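## Task

Put the red card into some other pocket of the card stand that is currently empty. At the end, every other card in the stand must still sit in its original pocket, and the stand must be upright with all of its base resting on the table.

## Robot and tools

ROBOT. Two six-joint arms, left_arm and right_arm, each with a two-finger parallel gripper and a wrist camera. Cameras: cam_high (fixed, 896x504), cam_left_wrist and cam_right_wrist (896x504 each). A fixed camera stand sits behind the arms.

FRAMES. The scene frame has its origin at table-top height halfway between the nominal arm bases; +z is up, +x points out over the table, and left_arm is on the +y side (image left/right does not follow the arm names). Actual bases: left_arm at (+0.006, +0.284, +0.004) m, quat_wxyz (+1.000, 0, 0, -0.005); right_arm at (-0.036, -0.356, +0.049) m, quat_wxyz (+1.000, 0, 0, -0.011). Every gripper position, orientation, velocity, target and wrist-camera pose is reported and commanded in that arm's own base frame; fixed cameras and the table use the scene frame. The gripper's fingers point along its +z axis and close along its y axis. end_effector_position is the point between the pads, roughly 1 cm short of the fingertips. Reported values can be off by a few centimetres, more at long reach.

ROW FORMAT (shared by execute_actions and move). One row is a single flat list of 16 numbers covering both arms, even if only one moves: left_arm x, y, z (metres), qw, qx, qy, qz (unit quaternion, w first), opening; then the same eight for right_arm. Position and quaternion are an absolute pose for that gripper in its own arm's base frame, not an offset. Opening runs from -1 (closed) to +1 (fully open, 0.093 m). To keep an arm still, resend its pose from the last result taken before it stopped, with the opening it should keep; to keep an orientation, repeat the same quaternion rather than copying the drifting measured one. A 0 in an opening slot is a real command, so resend the present value to leave a gripper alone.

execute_actions(actions, cameras). actions is a list of actions; each action is a list of 1 to 15 rows, one per 1/30 s step, and a short action repeats its last row to fill 15 steps. Each action's targets must lie within 0.6 m of that gripper's current position along each of the gripper's own axes, or the action is rejected for both arms; a malformed action or a failing first action rejects the whole call. An empty actions list returns state plus all camera images and shows fields other results may omit (actions remaining above 25%, scene number). cameras: list of names, ["all"], or [] ; an unknown name invalidates the call.

move(target, speed, blend, opening_speed, grip_force, blocking, cameras). target is one 16-number row or a list of up to 15 rows (waypoints), with no 0.6 m limit; paths are straight lines from the current Hand target, all arms finishing together, capped at 10 s total. speed: m/s, 0.002 to 2.9, default 0.25 (rotation up to twice that in rad/s), one value or one per waypoint. blend: metres of corner rounding per waypoint, default 0 (full stop). opening_speed: opening units per second, at least 0.2. grip_force: newtons per pad, 10 to 50, one value or one per arm; it persists, and lower values close slowly. blocking=false returns after about 0.5 s while the move continues; a new move replaces it. Paths do not avoid obstacles or the other arm; faster moves stray and strike harder. Keep paths away from an arm's own base. The result adds a move: line giving the ending (done, off_target, moving, held, fault) and limits such as paced (pose clipped) or held (steps withheld).

wait(seconds 0 to 10, cameras): holds last commands; a running move continues. stop(cameras): brakes a running move. zoom_image(camera, region=[x0,y0,x1,y1] pixels from top-left, at most 504x504) enlarges part of the latest image of cam_high, cam_left_wrist or cam_right_wrist. read_manual(section="licences") gives URDF licence text. finished_scene(scene 1 or 2) ends the scene irreversibly; the goal must hold with the robot let go.

CONTROL NOTES. Commanded orientation is clipped to within 40 degrees of the measured one each step, and one action may fall short; Hand target shows where the arm is actually being sent, and Tool commands the current gripper commands. Friction and gravity can leave the gripper low, short or tilted, and small moves may go sideways, so check pose after each move and correct tilt.

GRIPPING. grip_measured is the finger motor position on the -1..+1 scale. Pads meet near -0.94; each millimetre of object width adds about 0.0208 to that reading, and each gripper may read up to 0.02 too open. For a firm hold on a rigid flat item, command at least 0.24 below its width reading; slightly below presses lightly. Keep sending the closing number to hold; release with a value well above the width reading. Joint positions end with the finger opening in metres.

OTHER RESULT LINES. Joint velocities may read "within noise". Joint torques include gravity, have per-unit offsets, and joints 1 to 3 wrap at ±28 N m. MOTOR HOT appears at 70 °C; at 85 °C an OVER-TEMPERATURE FAULT folds that arm until it cools below 65 °C; at 100 °C it goes limp. Holding loads or straining toward unreachable poses heats motors.

AVOID. Dropping or releasing moving parts, knocking the stand over or disturbing other cards, letting anything leave the table, striking the table or fixtures hard, any contact between the two arms or one gripper closing on the other's fingers, and straining the wrist camera cables. Loose objects may occasionally be nudged by outside disturbances.

Each tool is called after "Call:" by a JSON object that holds its "method" and its "body".

## Session

Call:
{"method": "execute_actions", "body": {"actions": []}}

Scene clock: 0.00 s.
left_arm: end_effector_position=(+0.3992, +0.0229, +0.0943) grip_measured=+1.000 end_effector_quat_wxyz=(+0.596, -0.025, +0.803, +0.003) | right_arm: end_effector_position=(+0.3704, -0.0055, +0.0590) grip_measured=+1.000 end_effector_quat_wxyz=(+0.518, -0.003, +0.854, -0.041)
Joint positions: left_arm=[0.071 1.617 0.374 0.949 0.033 -0.017 0.093] | right_arm=[0.025 1.538 0.336 0.723 0.088 -0.036 0.093]
Joint velocities: within noise
Joint torques (N m): no reading
Heat: left arm: 41 °C; right arm: 35 °C.
Hand target: left_arm +0.4026, +0.0232, +0.1036; +0.607, -0.025, +0.794, +0.004 | right_arm +0.3727, -0.0054, +0.0629; +0.523, -0.003, +0.851, -0.040
Tool commands: left_gripper/opening=+1.0 right_gripper/opening=+1.0

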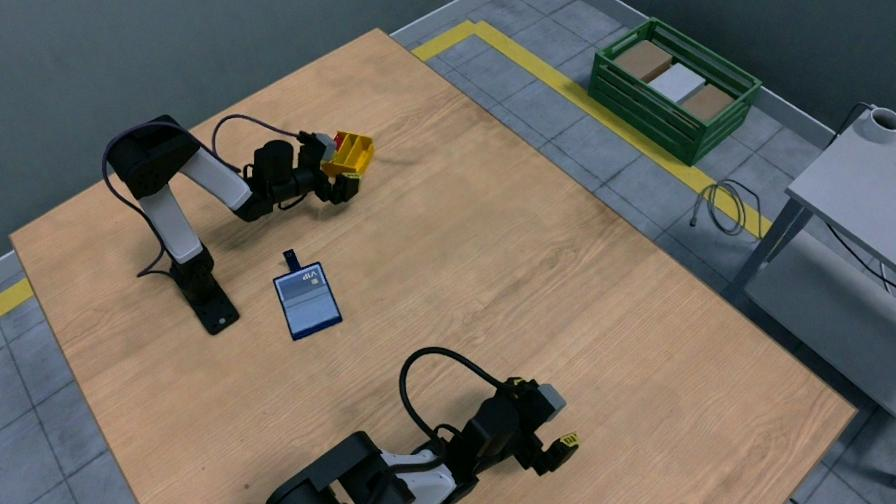

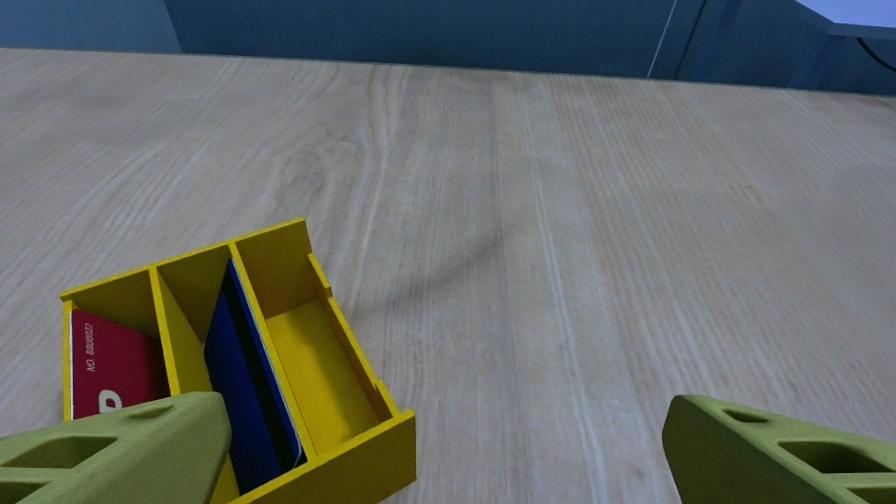

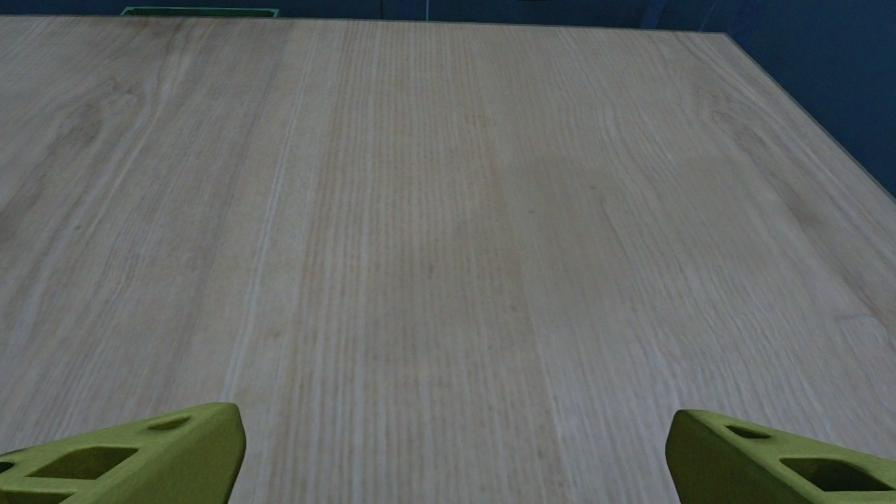

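Call:
{"method": "zoom_image", "body": {"camera": "cam_left_wrist", "region": [0, 180, 504, 504]}}

Call:
{"method": "zoom_image", "body": {"camera": "cam_high", "region": [260, 100, 440, 230]}}

Scaled by 1.000.

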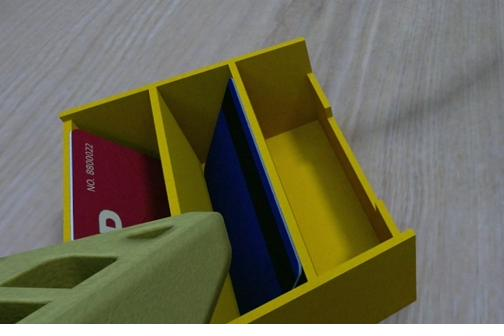

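Scaled by 2.800 from the camera's 896x504 image, which has a finer 1280x720 frame.

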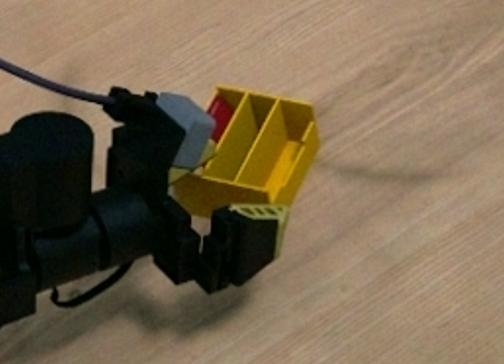

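Call:
{"method": "move", "body": {"target": [[0.37, 0.023, 0.22, 0.5, 0, 0.866, 0, 1, 0.3704, -0.0055, 0.0590, 0.518, -0.003, 0.854, -0.041, 1], [0.42, 0.11, 0.28, 0.2588, 0, 0.9659, 0, 1, 0.3704, -0.0055, 0.0590, 0.518, -0.003, 0.854, -0.041, 1]], "speed": 0.25, "blend": 0.04, "cameras": ["all"]}}

Scene clock: 48.03 s.
left_arm: end_effector_position=(+0.4162, +0.1062, +0.2778) grip_measured=+1.000 end_effector_quat_wxyz=(+0.255, -0.004, +0.967, -0.006) | right_arm: end_effector_position=(+0.3704, -0.0055, +0.0590) grip_measured=+1.000 end_effector_quat_wxyz=(+0.518, -0.003, +0.854, -0.041)
Joint positions: left_arm=[0.313 1.857 2.125 -1.346 0.162 0.263 0.093] | right_arm=[0.025 1.538 0.336 0.723 0.088 -0.036 0.093]
Joint torques (N m): left_arm=[0.66 -8.23 7.08 1.29 0.1 0.19] | right_arm=[0.2 -4.23 4.77 2.09 0.03 0.01]
Heat: left arm: 45 °C; right arm: 44 °C.
Hand target: left_arm +0.4199, +0.1099, +0.2799; +0.259, +0.000, +0.966, +0.000 | right_arm +0.3704, -0.0055, +0.0590; +0.518, -0.003, +0.854, -0.041
Off the commanded pose: left_arm 0.006 m, 1 deg | right_arm 0.000 m, 0 deg.
move: done

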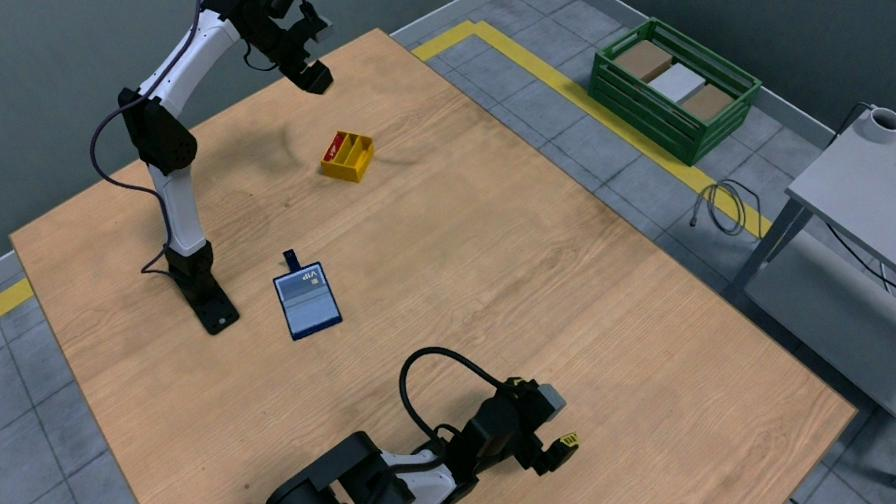

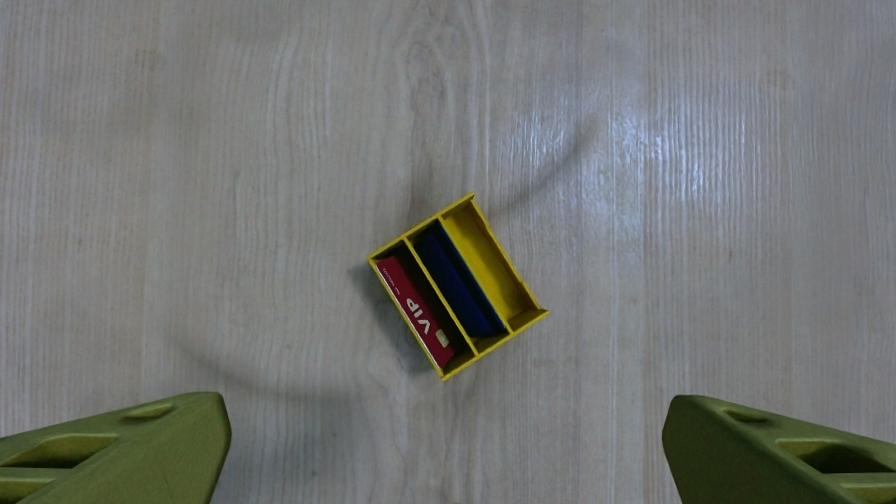

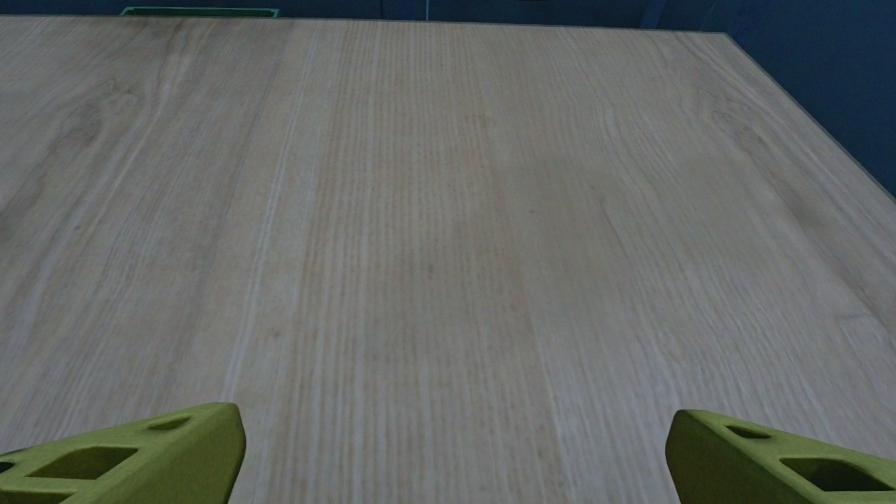

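Call:
{"method": "zoom_image", "body": {"camera": "cam_left_wrist", "region": [340, 180, 570, 400]}}

Call:
{"method": "zoom_image", "body": {"camera": "cam_high", "region": [300, 115, 400, 195]}}

Scaled by 2.191 from the camera's 896x504 image, which has a finer 1280x720 frame.

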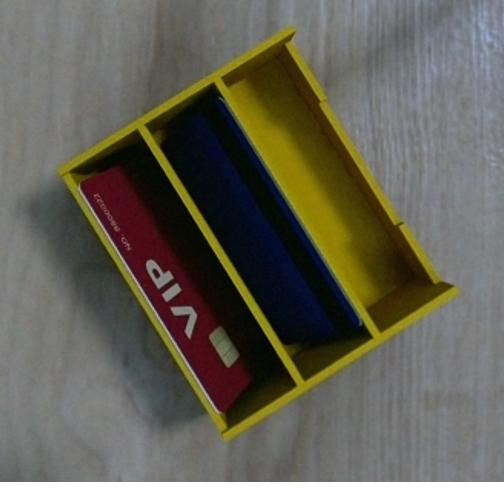

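Scaled by 5.040 from the camera's 896x504 image, which has a finer 1280x720 frame.

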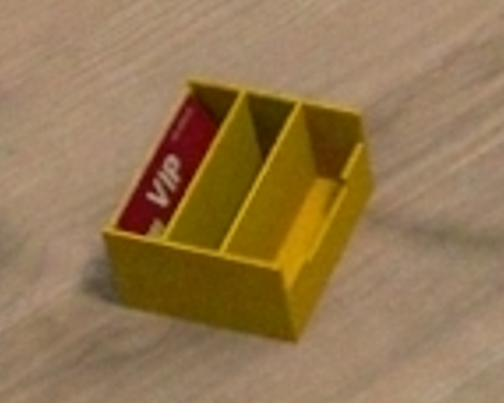

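Call:
{"method": "move", "body": {"target": [[0.36, 0.13, 0.20, 0.6, 0, 0.8, 0, 1, 0.3704, -0.0055, 0.0590, 0.518, -0.003, 0.854, -0.041, 1], [0.30, 0.10, 0.09, 0.7071, 0, 0.7071, 0, 1, 0.3704, -0.0055, 0.0590, 0.518, -0.003, 0.854, -0.041, 1]], "speed": 0.25, "blend": 0.04, "cameras": ["cam_left_wrist"]}}

Scene clock: 94.13 s.
left_arm: end_effector_position=(+0.2976, +0.0969, +0.0757) grip_measured=+1.000 end_effector_quat_wxyz=(+0.643, -0.005, +0.766, -0.020) | right_arm: end_effector_position=(+0.3704, -0.0055, +0.0590) grip_measured=+1.000 end_effector_quat_wxyz=(+0.518, -0.003, +0.854, -0.041)
Joint positions: left_arm=[0.654 1.771 0.044 1.506 0.666 0.1 0.093] | right_arm=[0.025 1.538 0.336 0.723 0.088 -0.036 0.093]
Joint torques (N m): left_arm=[0.83 -3.95 2.09 2.81 0.26 -0.08] | right_arm=[0.24 -4.33 4.75 2.08 0.02 0.02]
Heat: left arm: 49 °C; right arm: 48 °C.
Hand target: left_arm +0.2998, +0.0997, +0.0902; +0.665, +0.007, +0.746, -0.006 | right_arm +0.3704, -0.0055, +0.0590; +0.518, -0.003, +0.854, -0.041
Off the commanded pose: left_arm 0.015 m, 10 deg | right_arm 0.000 m, 0 deg.
joint sent to its limit (left arm) — joint 4 (wrist pitch), upper limit. The joint targets are off in orientation, not in position.
move: off_target (left_arm)
Images, in order (width x height): cam_left_wrist 896x504.

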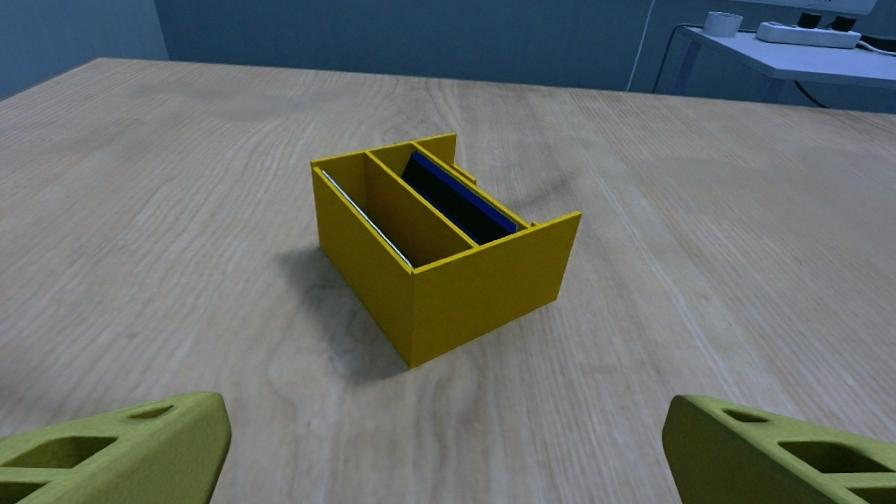

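Call:
{"method": "zoom_image", "body": {"camera": "cam_left_wrist", "region": [300, 120, 600, 380]}}

Scaled by 1.680 from the camera's 896x504 image, which has a finer 1280x720 frame.

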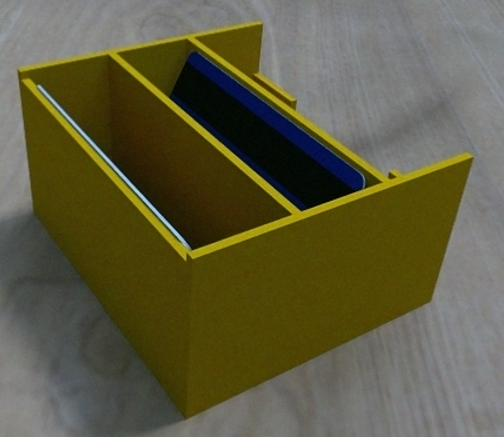

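Call:
{"method": "move", "body": {"target": [[0.34, 0.13, 0.20, 0.45, 0, 0.893, 0, 1, 0.3704, -0.0055, 0.0590, 0.518, -0.003, 0.854, -0.041, 1], [0.43, 0.13, 0.18, 0, -0.2815, 0.9596, 0, 1, 0.3704, -0.0055, 0.0590, 0.518, -0.003, 0.854, -0.041, 1]], "speed": 0.3, "blend": 0.04, "cameras": ["cam_left_wrist", "cam_high"]}}

Scene clock: 204.23 s.
left_arm: end_effector_position=(+0.4258, +0.1297, +0.1795) grip_measured=+1.000 end_effector_quat_wxyz=(+0.075, -0.278, +0.958, -0.004) | right_arm: end_effector_position=(+0.3704, -0.0055, +0.0590) grip_measured=+1.000 end_effector_quat_wxyz=(+0.518, -0.003, +0.854, -0.041)
Joint positions: left_arm=[0.3 2.193 2.323 -1.552 0.011 -0.265 0.093] | right_arm=[0.025 1.538 0.336 0.723 0.088 -0.036 0.093]
Joint torques (N m): left_arm=[-0.34 -10.91 6.86 0.56 -0.1 -0.09] | right_arm=[0.28 -4.26 4.72 2.09 0.03 0.01]
Heat: left arm: 59 °C; right arm: 53 °C.
Hand target: left_arm +0.4296, +0.1299, +0.1796; +0.077, -0.281, +0.957, +0.001 | right_arm +0.3704, -0.0055, +0.0590; +0.518, -0.003, +0.854, -0.041
Off the commanded pose: left_arm 0.004 m, 9 deg | right_arm 0.000 m, 0 deg.
joint sent to its limit (left arm) — joint 4 (wrist pitch), lower limit. The joint targets are off in orientation, not in position.
move: off_target (left_arm)
Images, in order (width x height): cam_high 896x504, cam_left_wrist 896x504.

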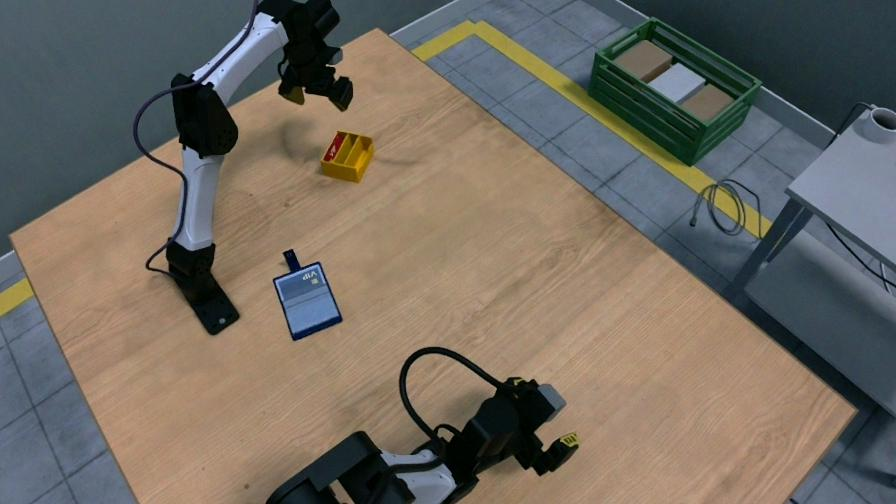

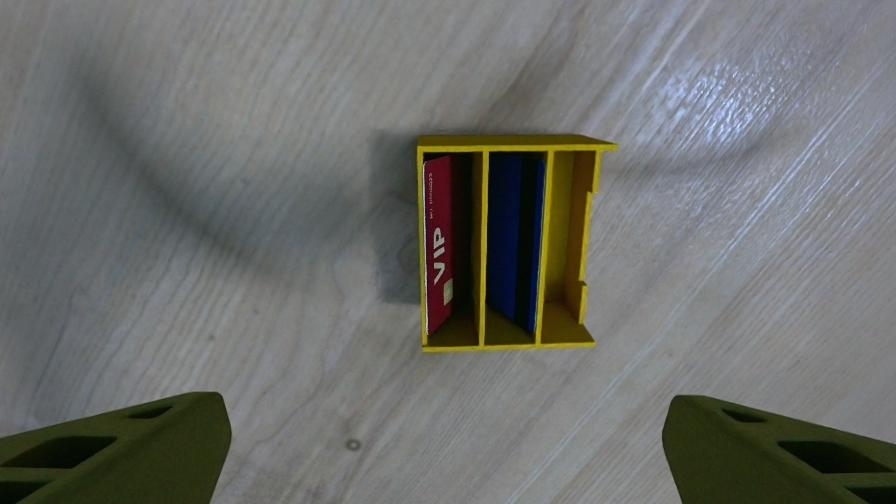

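Call:
{"method": "move", "body": {"target": [0.4212, 0.1414, 0.10, 0, -0.2782, 0.9605, 0, -0.274, 0.3704, -0.0055, 0.0590, 0.518, -0.003, 0.854, -0.041, 1], "speed": 0.15, "cameras": ["cam_left_wrist"]}}

Scene clock: 235.23 s.
left_arm: end_effector_position=(+0.4190, +0.1366, +0.1033) grip_measured=-0.272 end_effector_quat_wxyz=(-0.003, -0.282, +0.959, -0.005) | right_arm: end_effector_position=(+0.3704, -0.0055, +0.0590) grip_measured=+1.000 end_effector_quat_wxyz=(+0.518, -0.003, +0.854, -0.041)
Joint positions: left_arm=[0.319 2.28 2.167 -1.464 0.011 -0.252 0.032] | right_arm=[0.025 1.538 0.336 0.723 0.088 -0.036 0.093]
Joint torques (N m): left_arm=[0.65 -12.34 5.09 0.42 -0.08 0.16] | right_arm=[0.21 -4.31 4.74 2.1 0.04 0.02]
Heat: left arm: 48 °C; right arm: 54 °C.
Hand target: left_arm +0.4211, +0.1413, +0.1001; +0.000, -0.278, +0.961, +0.000 | right_arm +0.3704, -0.0055, +0.0590; +0.518, -0.003, +0.854, -0.041
Off the commanded pose: left_arm 0.006 m, 1 deg | right_arm 0.000 m, 0 deg.
move: done
Images, in order (width x height): cam_left_wrist 896x504.

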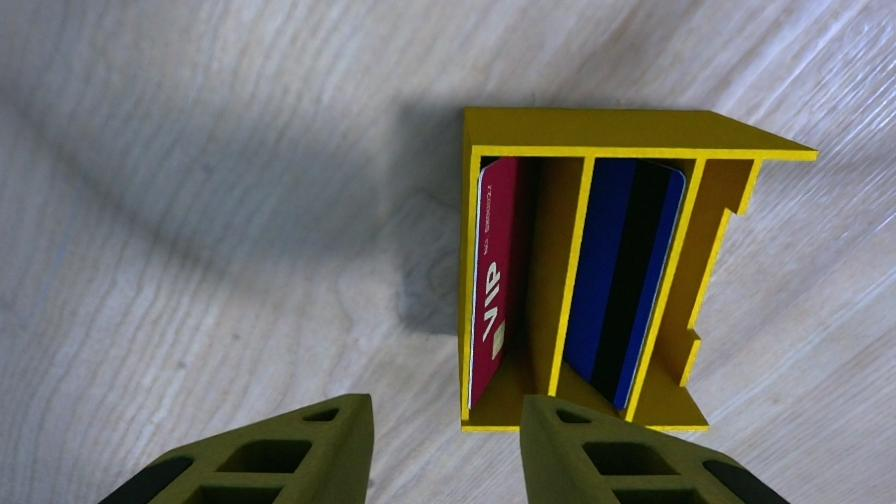

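Call:
{"method": "move", "body": {"target": [0.4209, 0.1419, 0.065, 0, -0.2782, 0.9605, 0, -0.274, 0.3704, -0.0055, 0.0590, 0.518, -0.003, 0.854, -0.041, 1], "speed": 0.08, "cameras": ["cam_left_wrist"]}}

Scene clock: 268.70 s.
left_arm: end_effector_position=(+0.4199, +0.1369, +0.0659) grip_measured=-0.272 end_effector_quat_wxyz=(-0.005, -0.281, +0.960, -0.005) | right_arm: end_effector_position=(+0.3704, -0.0055, +0.0590) grip_measured=+1.000 end_effector_quat_wxyz=(+0.518, -0.003, +0.854, -0.041)
Joint positions: left_arm=[0.319 2.28 2.018 -1.319 0.011 -0.251 0.032] | right_arm=[0.025 1.538 0.336 0.723 0.088 -0.036 0.093]
Joint torques (N m): left_arm=[0.76 -13.31 4.77 0.4 -0.08 0.17] | right_arm=[0.24 -4.23 4.7 2.08 0.04 0.02]
Heat: left arm: 50 °C; right arm: 55 °C.
Hand target: left_arm +0.4209, +0.1418, +0.0651; +0.000, -0.278, +0.961, +0.000 | right_arm +0.3704, -0.0055, +0.0590; +0.518, -0.003, +0.854, -0.041
Off the commanded pose: left_arm 0.005 m, 1 deg | right_arm 0.000 m, 0 deg.
move: done
Images, in order (width x height): cam_left_wrist 896x504.

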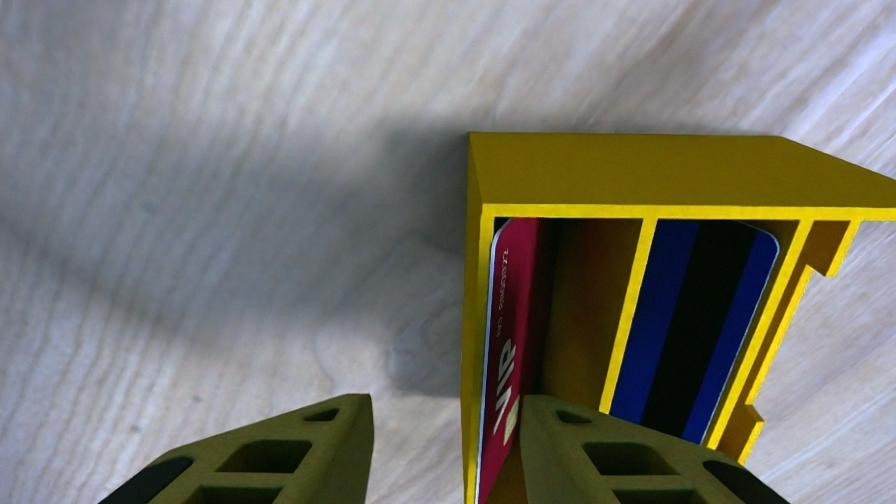

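Call:
{"method": "move", "body": {"target": [0.4209, 0.1419, 0.055, 0, -0.2782, 0.9605, 0, -0.274, 0.3704, -0.0055, 0.0590, 0.518, -0.003, 0.854, -0.041, 1], "speed": 0.05, "cameras": ["cam_left_wrist"]}}

Scene clock: 280.47 s.
left_arm: end_effector_position=(+0.4201, +0.1370, +0.0569) grip_measured=-0.272 end_effector_quat_wxyz=(-0.004, -0.281, +0.960, -0.005) | right_arm: end_effector_position=(+0.3704, -0.0055, +0.0590) grip_measured=+1.000 end_effector_quat_wxyz=(+0.518, -0.003, +0.854, -0.041)
Joint positions: left_arm=[0.319 2.28 1.983 -1.281 0.011 -0.251 0.032] | right_arm=[0.025 1.538 0.336 0.723 0.088 -0.036 0.093]
Joint torques (N m): left_arm=[0.75 -13.07 4.71 0.4 -0.1 0.18] | right_arm=[0.21 -4.25 4.71 2.08 0.02 0.02]
Heat: left arm: 52 °C; right arm: 56 °C.
Hand target: left_arm +0.4209, +0.1418, +0.0551; +0.000, -0.278, +0.960, +0.000 | right_arm +0.3704, -0.0055, +0.0590; +0.518, -0.003, +0.854, -0.041
Off the commanded pose: left_arm 0.005 m, 1 deg | right_arm 0.000 m, 0 deg.
move: done
Images, in order (width x height): cam_left_wrist 896x504.

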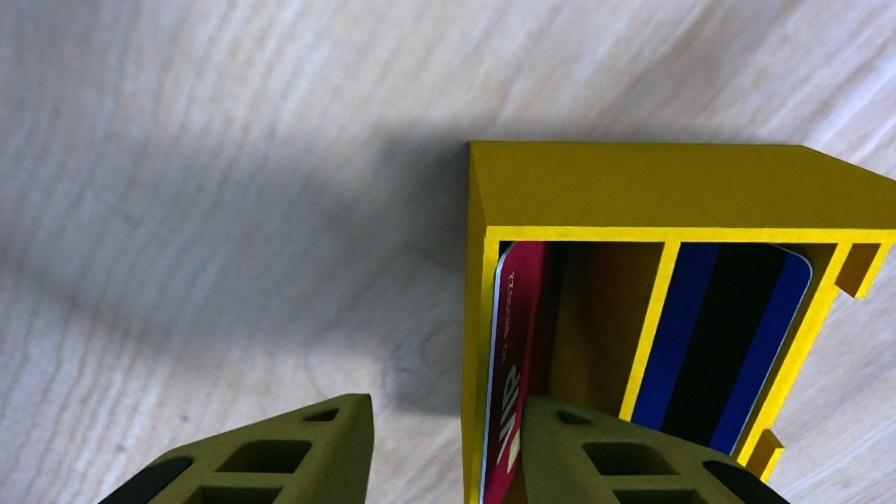

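Call:
{"method": "move", "body": {"target": [[0.4182, 0.1461, 0.053, 0, -0.2782, 0.9605, 0, -0.274, 0.3704, -0.0055, 0.0590, 0.518, -0.003, 0.854, -0.041, 1]], "speed": 0.04, "cameras": ["cam_left_wrist"]}}

Scene clock: 288.60 s.
left_arm: end_effector_position=(+0.4176, +0.1404, +0.0529) grip_measured=-0.272 end_effector_quat_wxyz=(-0.006, -0.280, +0.960, -0.006) | right_arm: end_effector_position=(+0.3704, -0.0055, +0.0590) grip_measured=+1.000 end_effector_quat_wxyz=(+0.518, -0.003, +0.854, -0.041)
Joint positions: left_arm=[0.328 2.28 1.967 -1.27 0.011 -0.24 0.032] | right_arm=[0.025 1.538 0.336 0.723 0.088 -0.036 0.093]
Joint torques (N m): left_arm=[1.07 -13.52 4.66 0.4 -0.13 0.17] | right_arm=[0.23 -4.26 4.85 2.1 0.03 0.02]
Heat: left arm: 53 °C; right arm: 56 °C.
Hand target: left_arm +0.4182, +0.1461, +0.0531; +0.000, -0.278, +0.961, +0.000 | right_arm +0.3704, -0.0055, +0.0590; +0.518, -0.003, +0.854, -0.041
Off the commanded pose: left_arm 0.006 m, 1 deg | right_arm 0.000 m, 0 deg.
move: done
Images, in order (width x height): cam_left_wrist 896x504.

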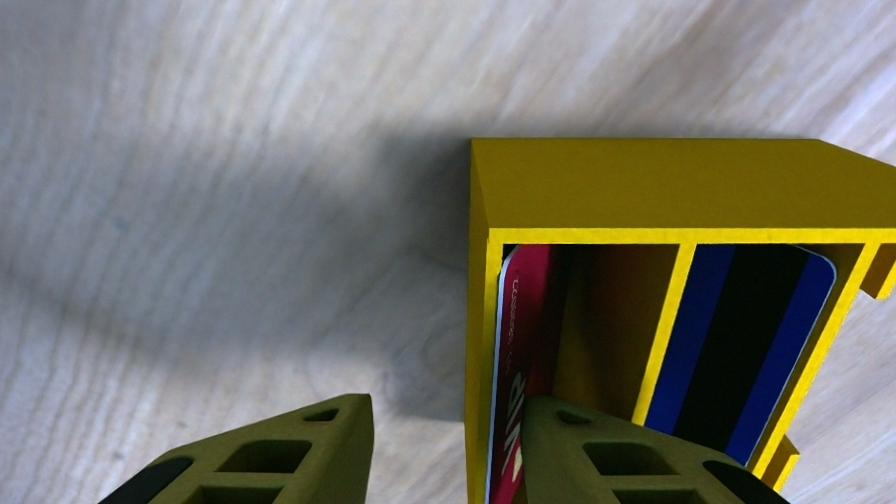

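Call:
{"method": "move", "body": {"target": [[0.4160, 0.1495, 0.050, 0, -0.2782, 0.9605, 0, -0.274, 0.3704, -0.0055, 0.0590, 0.518, -0.003, 0.854, -0.041, 1]], "speed": 0.04, "cameras": ["cam_left_wrist"]}}

Scene clock: 309.10 s.
left_arm: end_effector_position=(+0.4166, +0.1419, +0.0496) grip_measured=-0.272 end_effector_quat_wxyz=(-0.006, -0.278, +0.960, -0.007) | right_arm: end_effector_position=(+0.3704, -0.0055, +0.0590) grip_measured=+1.000 end_effector_quat_wxyz=(+0.518, -0.003, +0.854, -0.041)
Joint positions: left_arm=[0.333 2.28 1.953 -1.257 0.013 -0.231 0.032] | right_arm=[0.025 1.538 0.336 0.723 0.088 -0.036 0.093]
Joint torques (N m): left_arm=[1.26 -13.78 4.4 0.41 -0.11 0.16] | right_arm=[0.18 -4.23 4.75 2.09 0.01 0.01]
Heat: left arm: 55 °C; right arm: 56 °C.
Hand target: left_arm +0.4159, +0.1494, +0.0501; +0.000, -0.278, +0.960, +0.000 | right_arm +0.3704, -0.0055, +0.0590; +0.518, -0.003, +0.854, -0.041
Off the commanded pose: left_arm 0.008 m, 1 deg | right_arm 0.000 m, 0 deg.
move: done
Images, in order (width x height): cam_left_wrist 896x504.

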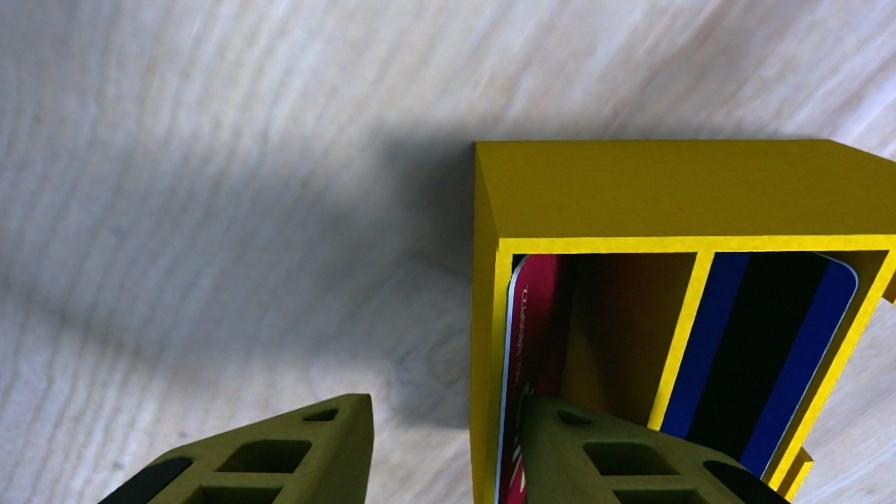

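Call:
{"method": "zoom_image", "body": {"camera": "cam_left_wrist", "region": [440, 220, 620, 504]}}

Scaled by 1.775 from the camera's 896x504 image, which has a finer 1280x720 frame.

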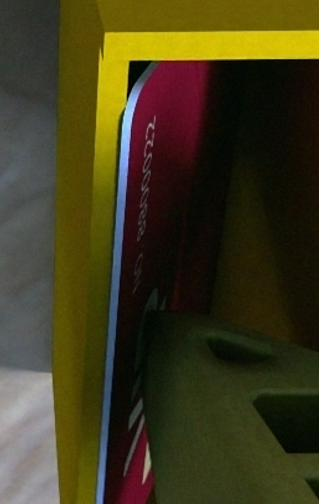

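Call:
{"method": "move", "body": {"target": [[0.4138, 0.1529, 0.055, 0, -0.2782, 0.9605, 0, -0.274, 0.3704, -0.0055, 0.0590, 0.518, -0.003, 0.854, -0.041, 1]], "speed": 0.03, "cameras": ["cam_left_wrist"]}}

Call:
{"method": "zoom_image", "body": {"camera": "cam_left_wrist", "region": [440, 180, 640, 504]}}

Scene clock: 325.33 s.
left_arm: end_effector_position=(+0.4161, +0.1431, +0.0496) grip_measured=-0.272 end_effector_quat_wxyz=(-0.006, -0.277, +0.961, -0.010) | right_arm: end_effector_position=(+0.3704, -0.0055, +0.0590) grip_measured=+1.000 end_effector_quat_wxyz=(+0.518, -0.003, +0.854, -0.041)
Joint positions: left_arm=[0.339 2.28 1.953 -1.258 0.019 -0.222 0.032] | right_arm=[0.025 1.538 0.336 0.723 0.088 -0.036 0.093]
Joint torques (N m): left_arm=[1.63 -14.56 5.11 0.29 -0.19 0.16] | right_arm=[0.28 -4.25 4.75 2.09 0.03 0.04]
Heat: left arm: 57 °C; right arm: 57 °C.
Hand target: left_arm +0.4138, +0.1528, +0.0550; +0.000, -0.278, +0.961, +0.000 | right_arm +0.3704, -0.0055, +0.0590; +0.518, -0.003, +0.854, -0.041
Off the commanded pose: left_arm 0.011 m, 1 deg | right_arm 0.000 m, 0 deg.
move: off_target (left_arm)
Images, in order (width x height): cam_left_wrist 896x504.

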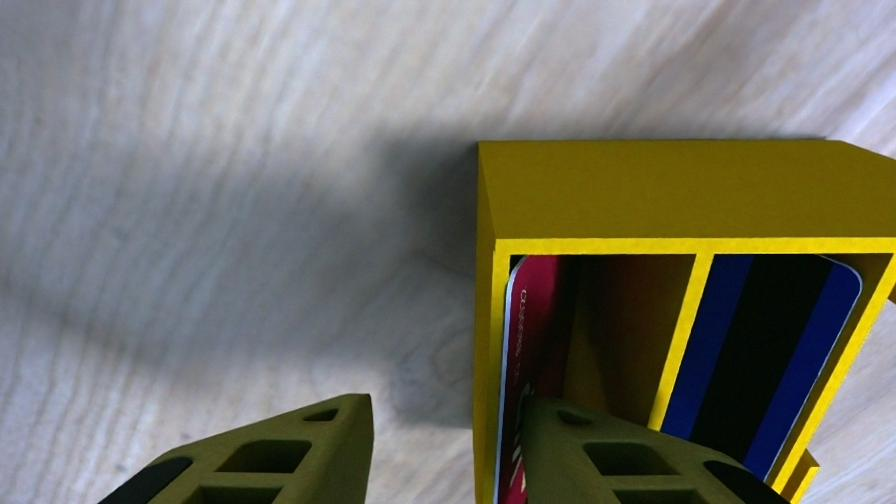

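Scaled by 1.556 from the camera's 896x504 image, which has a finer 1280x720 frame.

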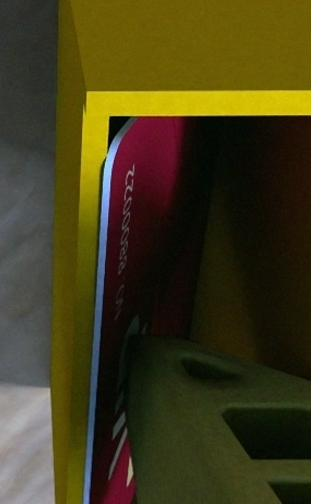

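Call:
{"method": "move", "body": {"target": [[0.4134, 0.1535, 0.064, 0, -0.2782, 0.9605, 0, -0.274, 0.3704, -0.0055, 0.0590, 0.518, -0.003, 0.854, -0.041, 1]], "speed": 0.03, "cameras": ["cam_left_wrist"]}}

Call:
{"method": "zoom_image", "body": {"camera": "cam_left_wrist", "region": [440, 180, 640, 504]}}

Scene clock: 335.47 s.
left_arm: end_effector_position=(+0.4102, +0.1462, +0.0507) grip_measured=-0.272 end_effector_quat_wxyz=(-0.016, -0.281, +0.960, -0.009) | right_arm: end_effector_position=(+0.3704, -0.0055, +0.0590) grip_measured=+1.000 end_effector_quat_wxyz=(+0.518, -0.003, +0.854, -0.041)
Joint positions: left_arm=[0.348 2.28 1.958 -1.281 0.015 -0.221 0.032] | right_arm=[0.025 1.538 0.336 0.723 0.088 -0.036 0.093]
Joint torques (N m): left_arm=[0.92 -15.08 6.9 0.14 -0.15 0.17] | right_arm=[0.27 -4.31 4.77 2.11 0.03 0.01]
Heat: left arm: 58 °C; right arm: 57 °C.
Hand target: left_arm +0.4131, +0.1534, +0.0640; +0.000, -0.278, +0.960, +0.000 | right_arm +0.3704, -0.0055, +0.0590; +0.518, -0.003, +0.854, -0.041
Off the commanded pose: left_arm 0.016 m, 2 deg | right_arm 0.000 m, 0 deg.
move: off_target (left_arm)
Images, in order (width x height): cam_left_wrist 896x504.

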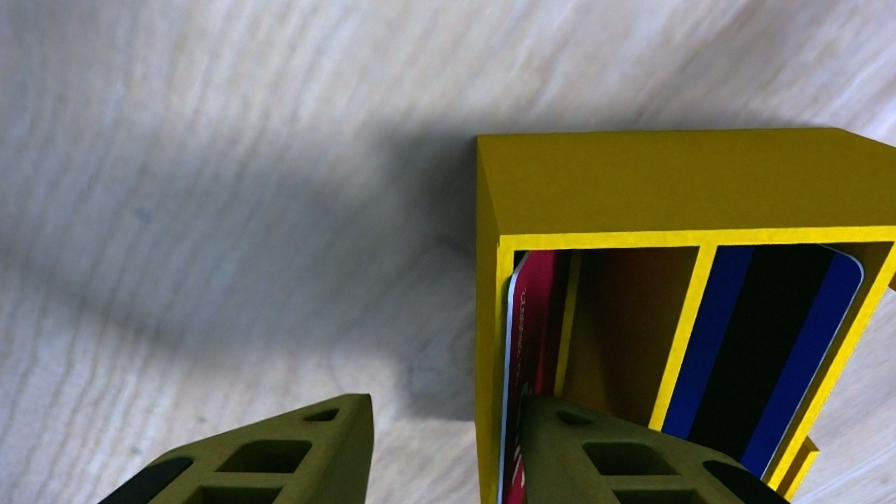

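Scaled by 1.556 from the camera's 896x504 image, which has a finer 1280x720 frame.

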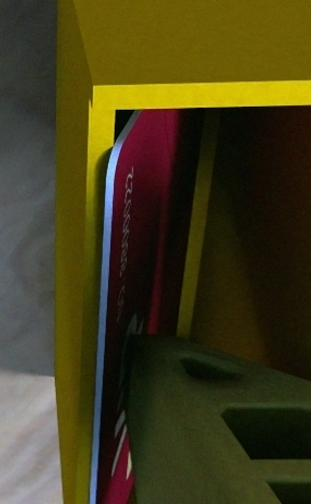

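Call:
{"method": "move", "body": {"target": [[0.4120, 0.1555, 0.074, 0, -0.2782, 0.9605, 0, -0.274, 0.3704, -0.0055, 0.0590, 0.518, -0.003, 0.854, -0.041, 1]], "speed": 0.03, "cameras": ["cam_left_wrist"]}}

Call:
{"method": "zoom_image", "body": {"camera": "cam_left_wrist", "region": [440, 180, 640, 504]}}

Scene clock: 347.87 s.
left_arm: end_effector_position=(+0.4080, +0.1489, +0.0589) grip_measured=-0.272 end_effector_quat_wxyz=(-0.019, -0.281, +0.959, -0.007) | right_arm: end_effector_position=(+0.3704, -0.0055, +0.0590) grip_measured=+1.000 end_effector_quat_wxyz=(+0.518, -0.003, +0.854, -0.041)
Joint positions: left_arm=[0.354 2.28 1.99 -1.32 0.011 -0.215 0.032] | right_arm=[0.025 1.538 0.336 0.723 0.088 -0.036 0.093]
Joint torques (N m): left_arm=[0.85 -15.38 6.83 0.14 -0.11 0.17] | right_arm=[0.21 -4.29 4.75 2.09 0.03 0.04]
Heat: left arm: 60 °C; right arm: 57 °C.
Hand target: left_arm +0.4117, +0.1553, +0.0739; +0.000, -0.278, +0.960, +0.000 | right_arm +0.3704, -0.0055, +0.0590; +0.518, -0.003, +0.854, -0.041
Off the commanded pose: left_arm 0.017 m, 2 deg | right_arm 0.000 m, 0 deg.
move: off_target (left_arm)
Images, in order (width x height): cam_left_wrist 896x504.

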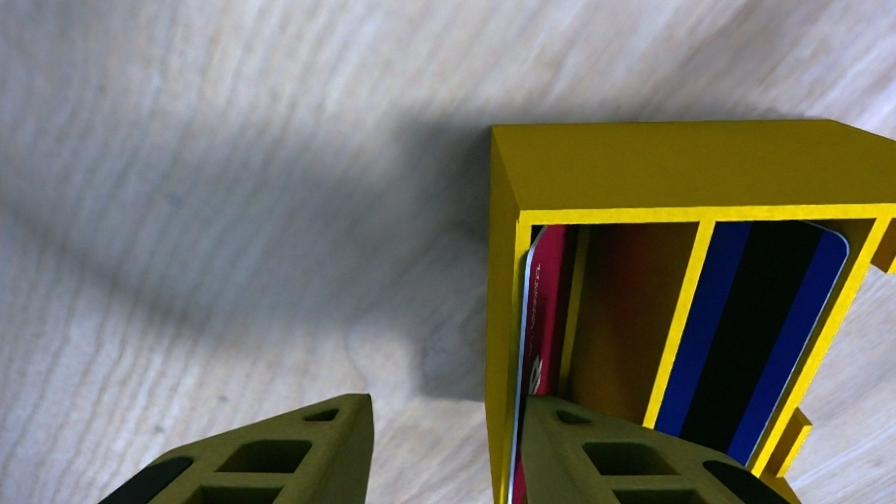

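Scaled by 1.556 from the camera's 896x504 image, which has a finer 1280x720 frame.

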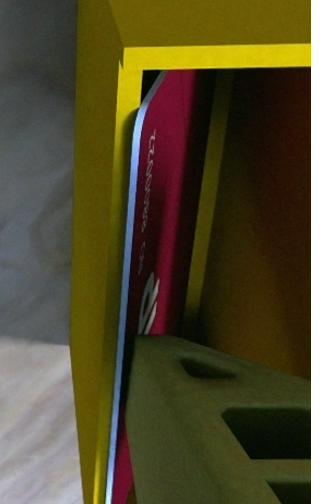

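Call:
{"method": "move", "body": {"target": [[0.4163, 0.1425, 0.062, 0, -0.2782, 0.9605, 0, -0.65, 0.3704, -0.0055, 0.0590, 0.518, -0.003, 0.854, -0.041, 1]], "speed": 0.008, "opening_speed": 0.2, "cameras": ["cam_left_wrist"]}}

Call:
{"method": "zoom_image", "body": {"camera": "cam_left_wrist", "region": [400, 180, 640, 504]}}

Scene clock: 430.03 s.
left_arm: end_effector_position=(+0.4126, +0.1422, +0.0549) grip_measured=-0.648 end_effector_quat_wxyz=(-0.015, -0.276, +0.961, -0.006) | right_arm: end_effector_position=(+0.3704, -0.0055, +0.0590) grip_measured=+1.000 end_effector_quat_wxyz=(+0.518, -0.003, +0.854, -0.041)
Joint positions: left_arm=[0.336 2.28 1.974 -1.295 0.011 -0.222 0.014] | right_arm=[0.025 1.538 0.336 0.723 0.088 -0.036 0.093]
Joint torques (N m): left_arm=[-0.43 -15.24 4.6 0.38 -0.1 -0.09] | right_arm=[0.21 -4.27 4.78 2.1 0.03 -0.01]
Heat: left arm: 67 °C; right arm: 59 °C.
Hand target: left_arm +0.4162, +0.1424, +0.0621; +0.000, -0.278, +0.961, +0.000 | right_arm +0.3704, -0.0055, +0.0590; +0.518, -0.003, +0.854, -0.041
Off the commanded pose: left_arm 0.008 m, 2 deg | right_arm 0.000 m, 0 deg.
move: done
Images, in order (width x height): cam_left_wrist 896x504.

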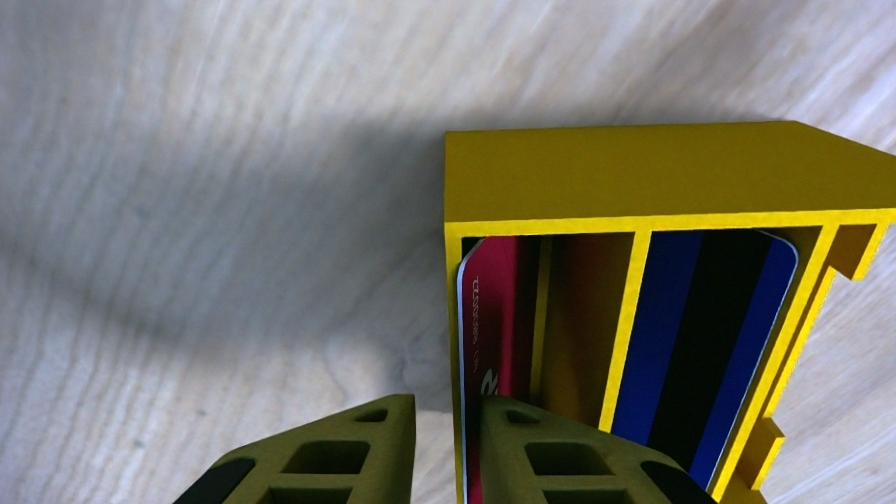

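Scaled by 1.556 from the camera's 896x504 image, which has a finer 1280x720 frame.

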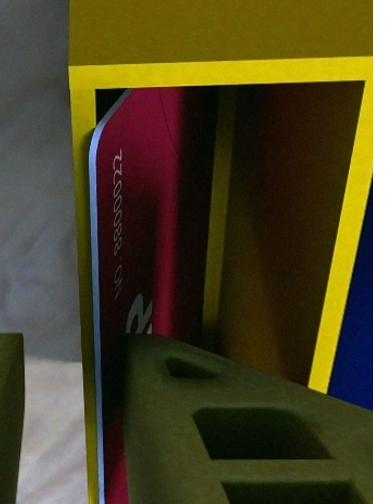

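Call:
{"method": "move", "body": {"target": [[0.4174, 0.1408, 0.052, 0, -0.2782, 0.9605, 0, -0.65, 0.3704, -0.0055, 0.0590, 0.518, -0.003, 0.854, -0.041, 1], [0.4174, 0.1408, 0.050, 0, -0.2782, 0.9605, 0, -0.88, 0.3704, -0.0055, 0.0590, 0.518, -0.003, 0.854, -0.041, 1]], "speed": 0.03, "grip_force": [10, 50], "cameras": ["cam_left_wrist"]}}

Scene clock: 447.83 s.
left_arm: end_effector_position=(+0.4149, +0.1388, +0.0465) grip_measured=-0.752 end_effector_quat_wxyz=(-0.011, -0.276, +0.961, -0.007) | right_arm: end_effector_position=(+0.3704, -0.0055, +0.0590) grip_measured=+1.000 end_effector_quat_wxyz=(+0.518, -0.003, +0.854, -0.041)
Joint positions: left_arm=[0.328 2.28 1.941 -1.254 0.012 -0.231 0.009] | right_arm=[0.025 1.538 0.336 0.723 0.088 -0.036 0.093]
Joint torques (N m): left_arm=[0.05 -14.57 4.36 0.4 -0.12 -0.06] | right_arm=[0.25 -4.21 4.75 2.09 0.04 0.03]
Heat: left arm: 68 °C; right arm: 59 °C.
Hand target: left_arm +0.4174, +0.1408, +0.0501; +0.000, -0.278, +0.961, +0.000 | right_arm +0.3704, -0.0055, +0.0590; +0.518, -0.003, +0.854, -0.041
Off the commanded pose: left_arm 0.005 m, 1 deg | right_arm 0.000 m, 0 deg.
grip_force (N): 10, 50
move: done
Images, in order (width x height): cam_left_wrist 896x504.

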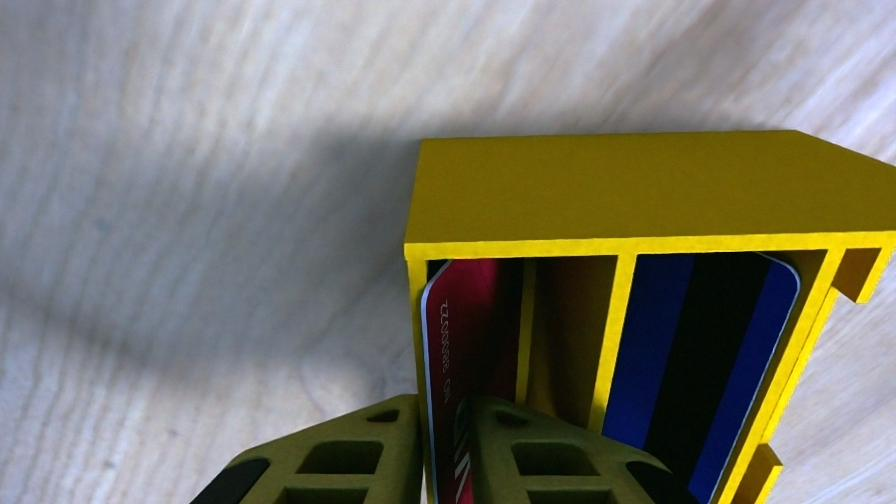

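Call:
{"method": "move", "body": {"target": [[0.4174, 0.1408, 0.066, 0, -0.2782, 0.9605, 0, -0.88, 0.3704, -0.0055, 0.0590, 0.518, -0.003, 0.854, -0.041, 1]], "speed": 0.03, "cameras": ["cam_left_wrist", "cam_high"]}}

Scene clock: 473.27 s.
left_arm: end_effector_position=(+0.4133, +0.1383, +0.0513) grip_measured=-0.778 end_effector_quat_wxyz=(-0.015, -0.276, +0.961, -0.007) | right_arm: end_effector_position=(+0.3704, -0.0055, +0.0590) grip_measured=+1.000 end_effector_quat_wxyz=(+0.518, -0.003, +0.854, -0.041)
Joint positions: left_arm=[0.328 2.28 1.96 -1.282 0.012 -0.232 0.008] | right_arm=[0.025 1.538 0.336 0.723 0.088 -0.036 0.093]
Joint torques (N m): left_arm=[0.05 -15.32 6.98 0.09 -0.1 -0.06] | right_arm=[0.24 -4.21 4.82 2.09 0.04 0.01]
Heat: left arm: 68 °C; right arm: 59 °C.
Hand target: left_arm +0.4171, +0.1407, +0.0659; +0.000, -0.278, +0.961, +0.000 | right_arm +0.3704, -0.0055, +0.0590; +0.518, -0.003, +0.854, -0.041
Off the commanded pose: left_arm 0.015 m, 2 deg | right_arm 0.000 m, 0 deg.
grip_force (N): 10, 50
move: off_target (left_arm)
Images, in order (width x height): cam_high 896x504, cam_left_wrist 896x504.

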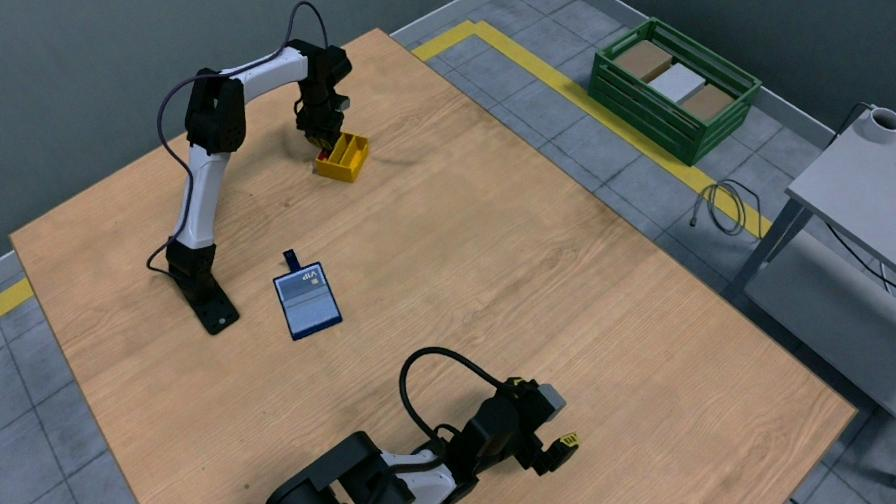

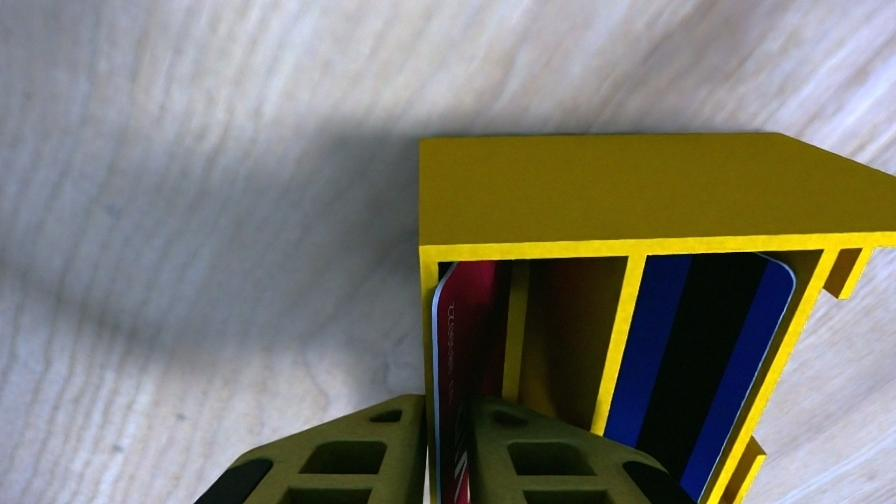

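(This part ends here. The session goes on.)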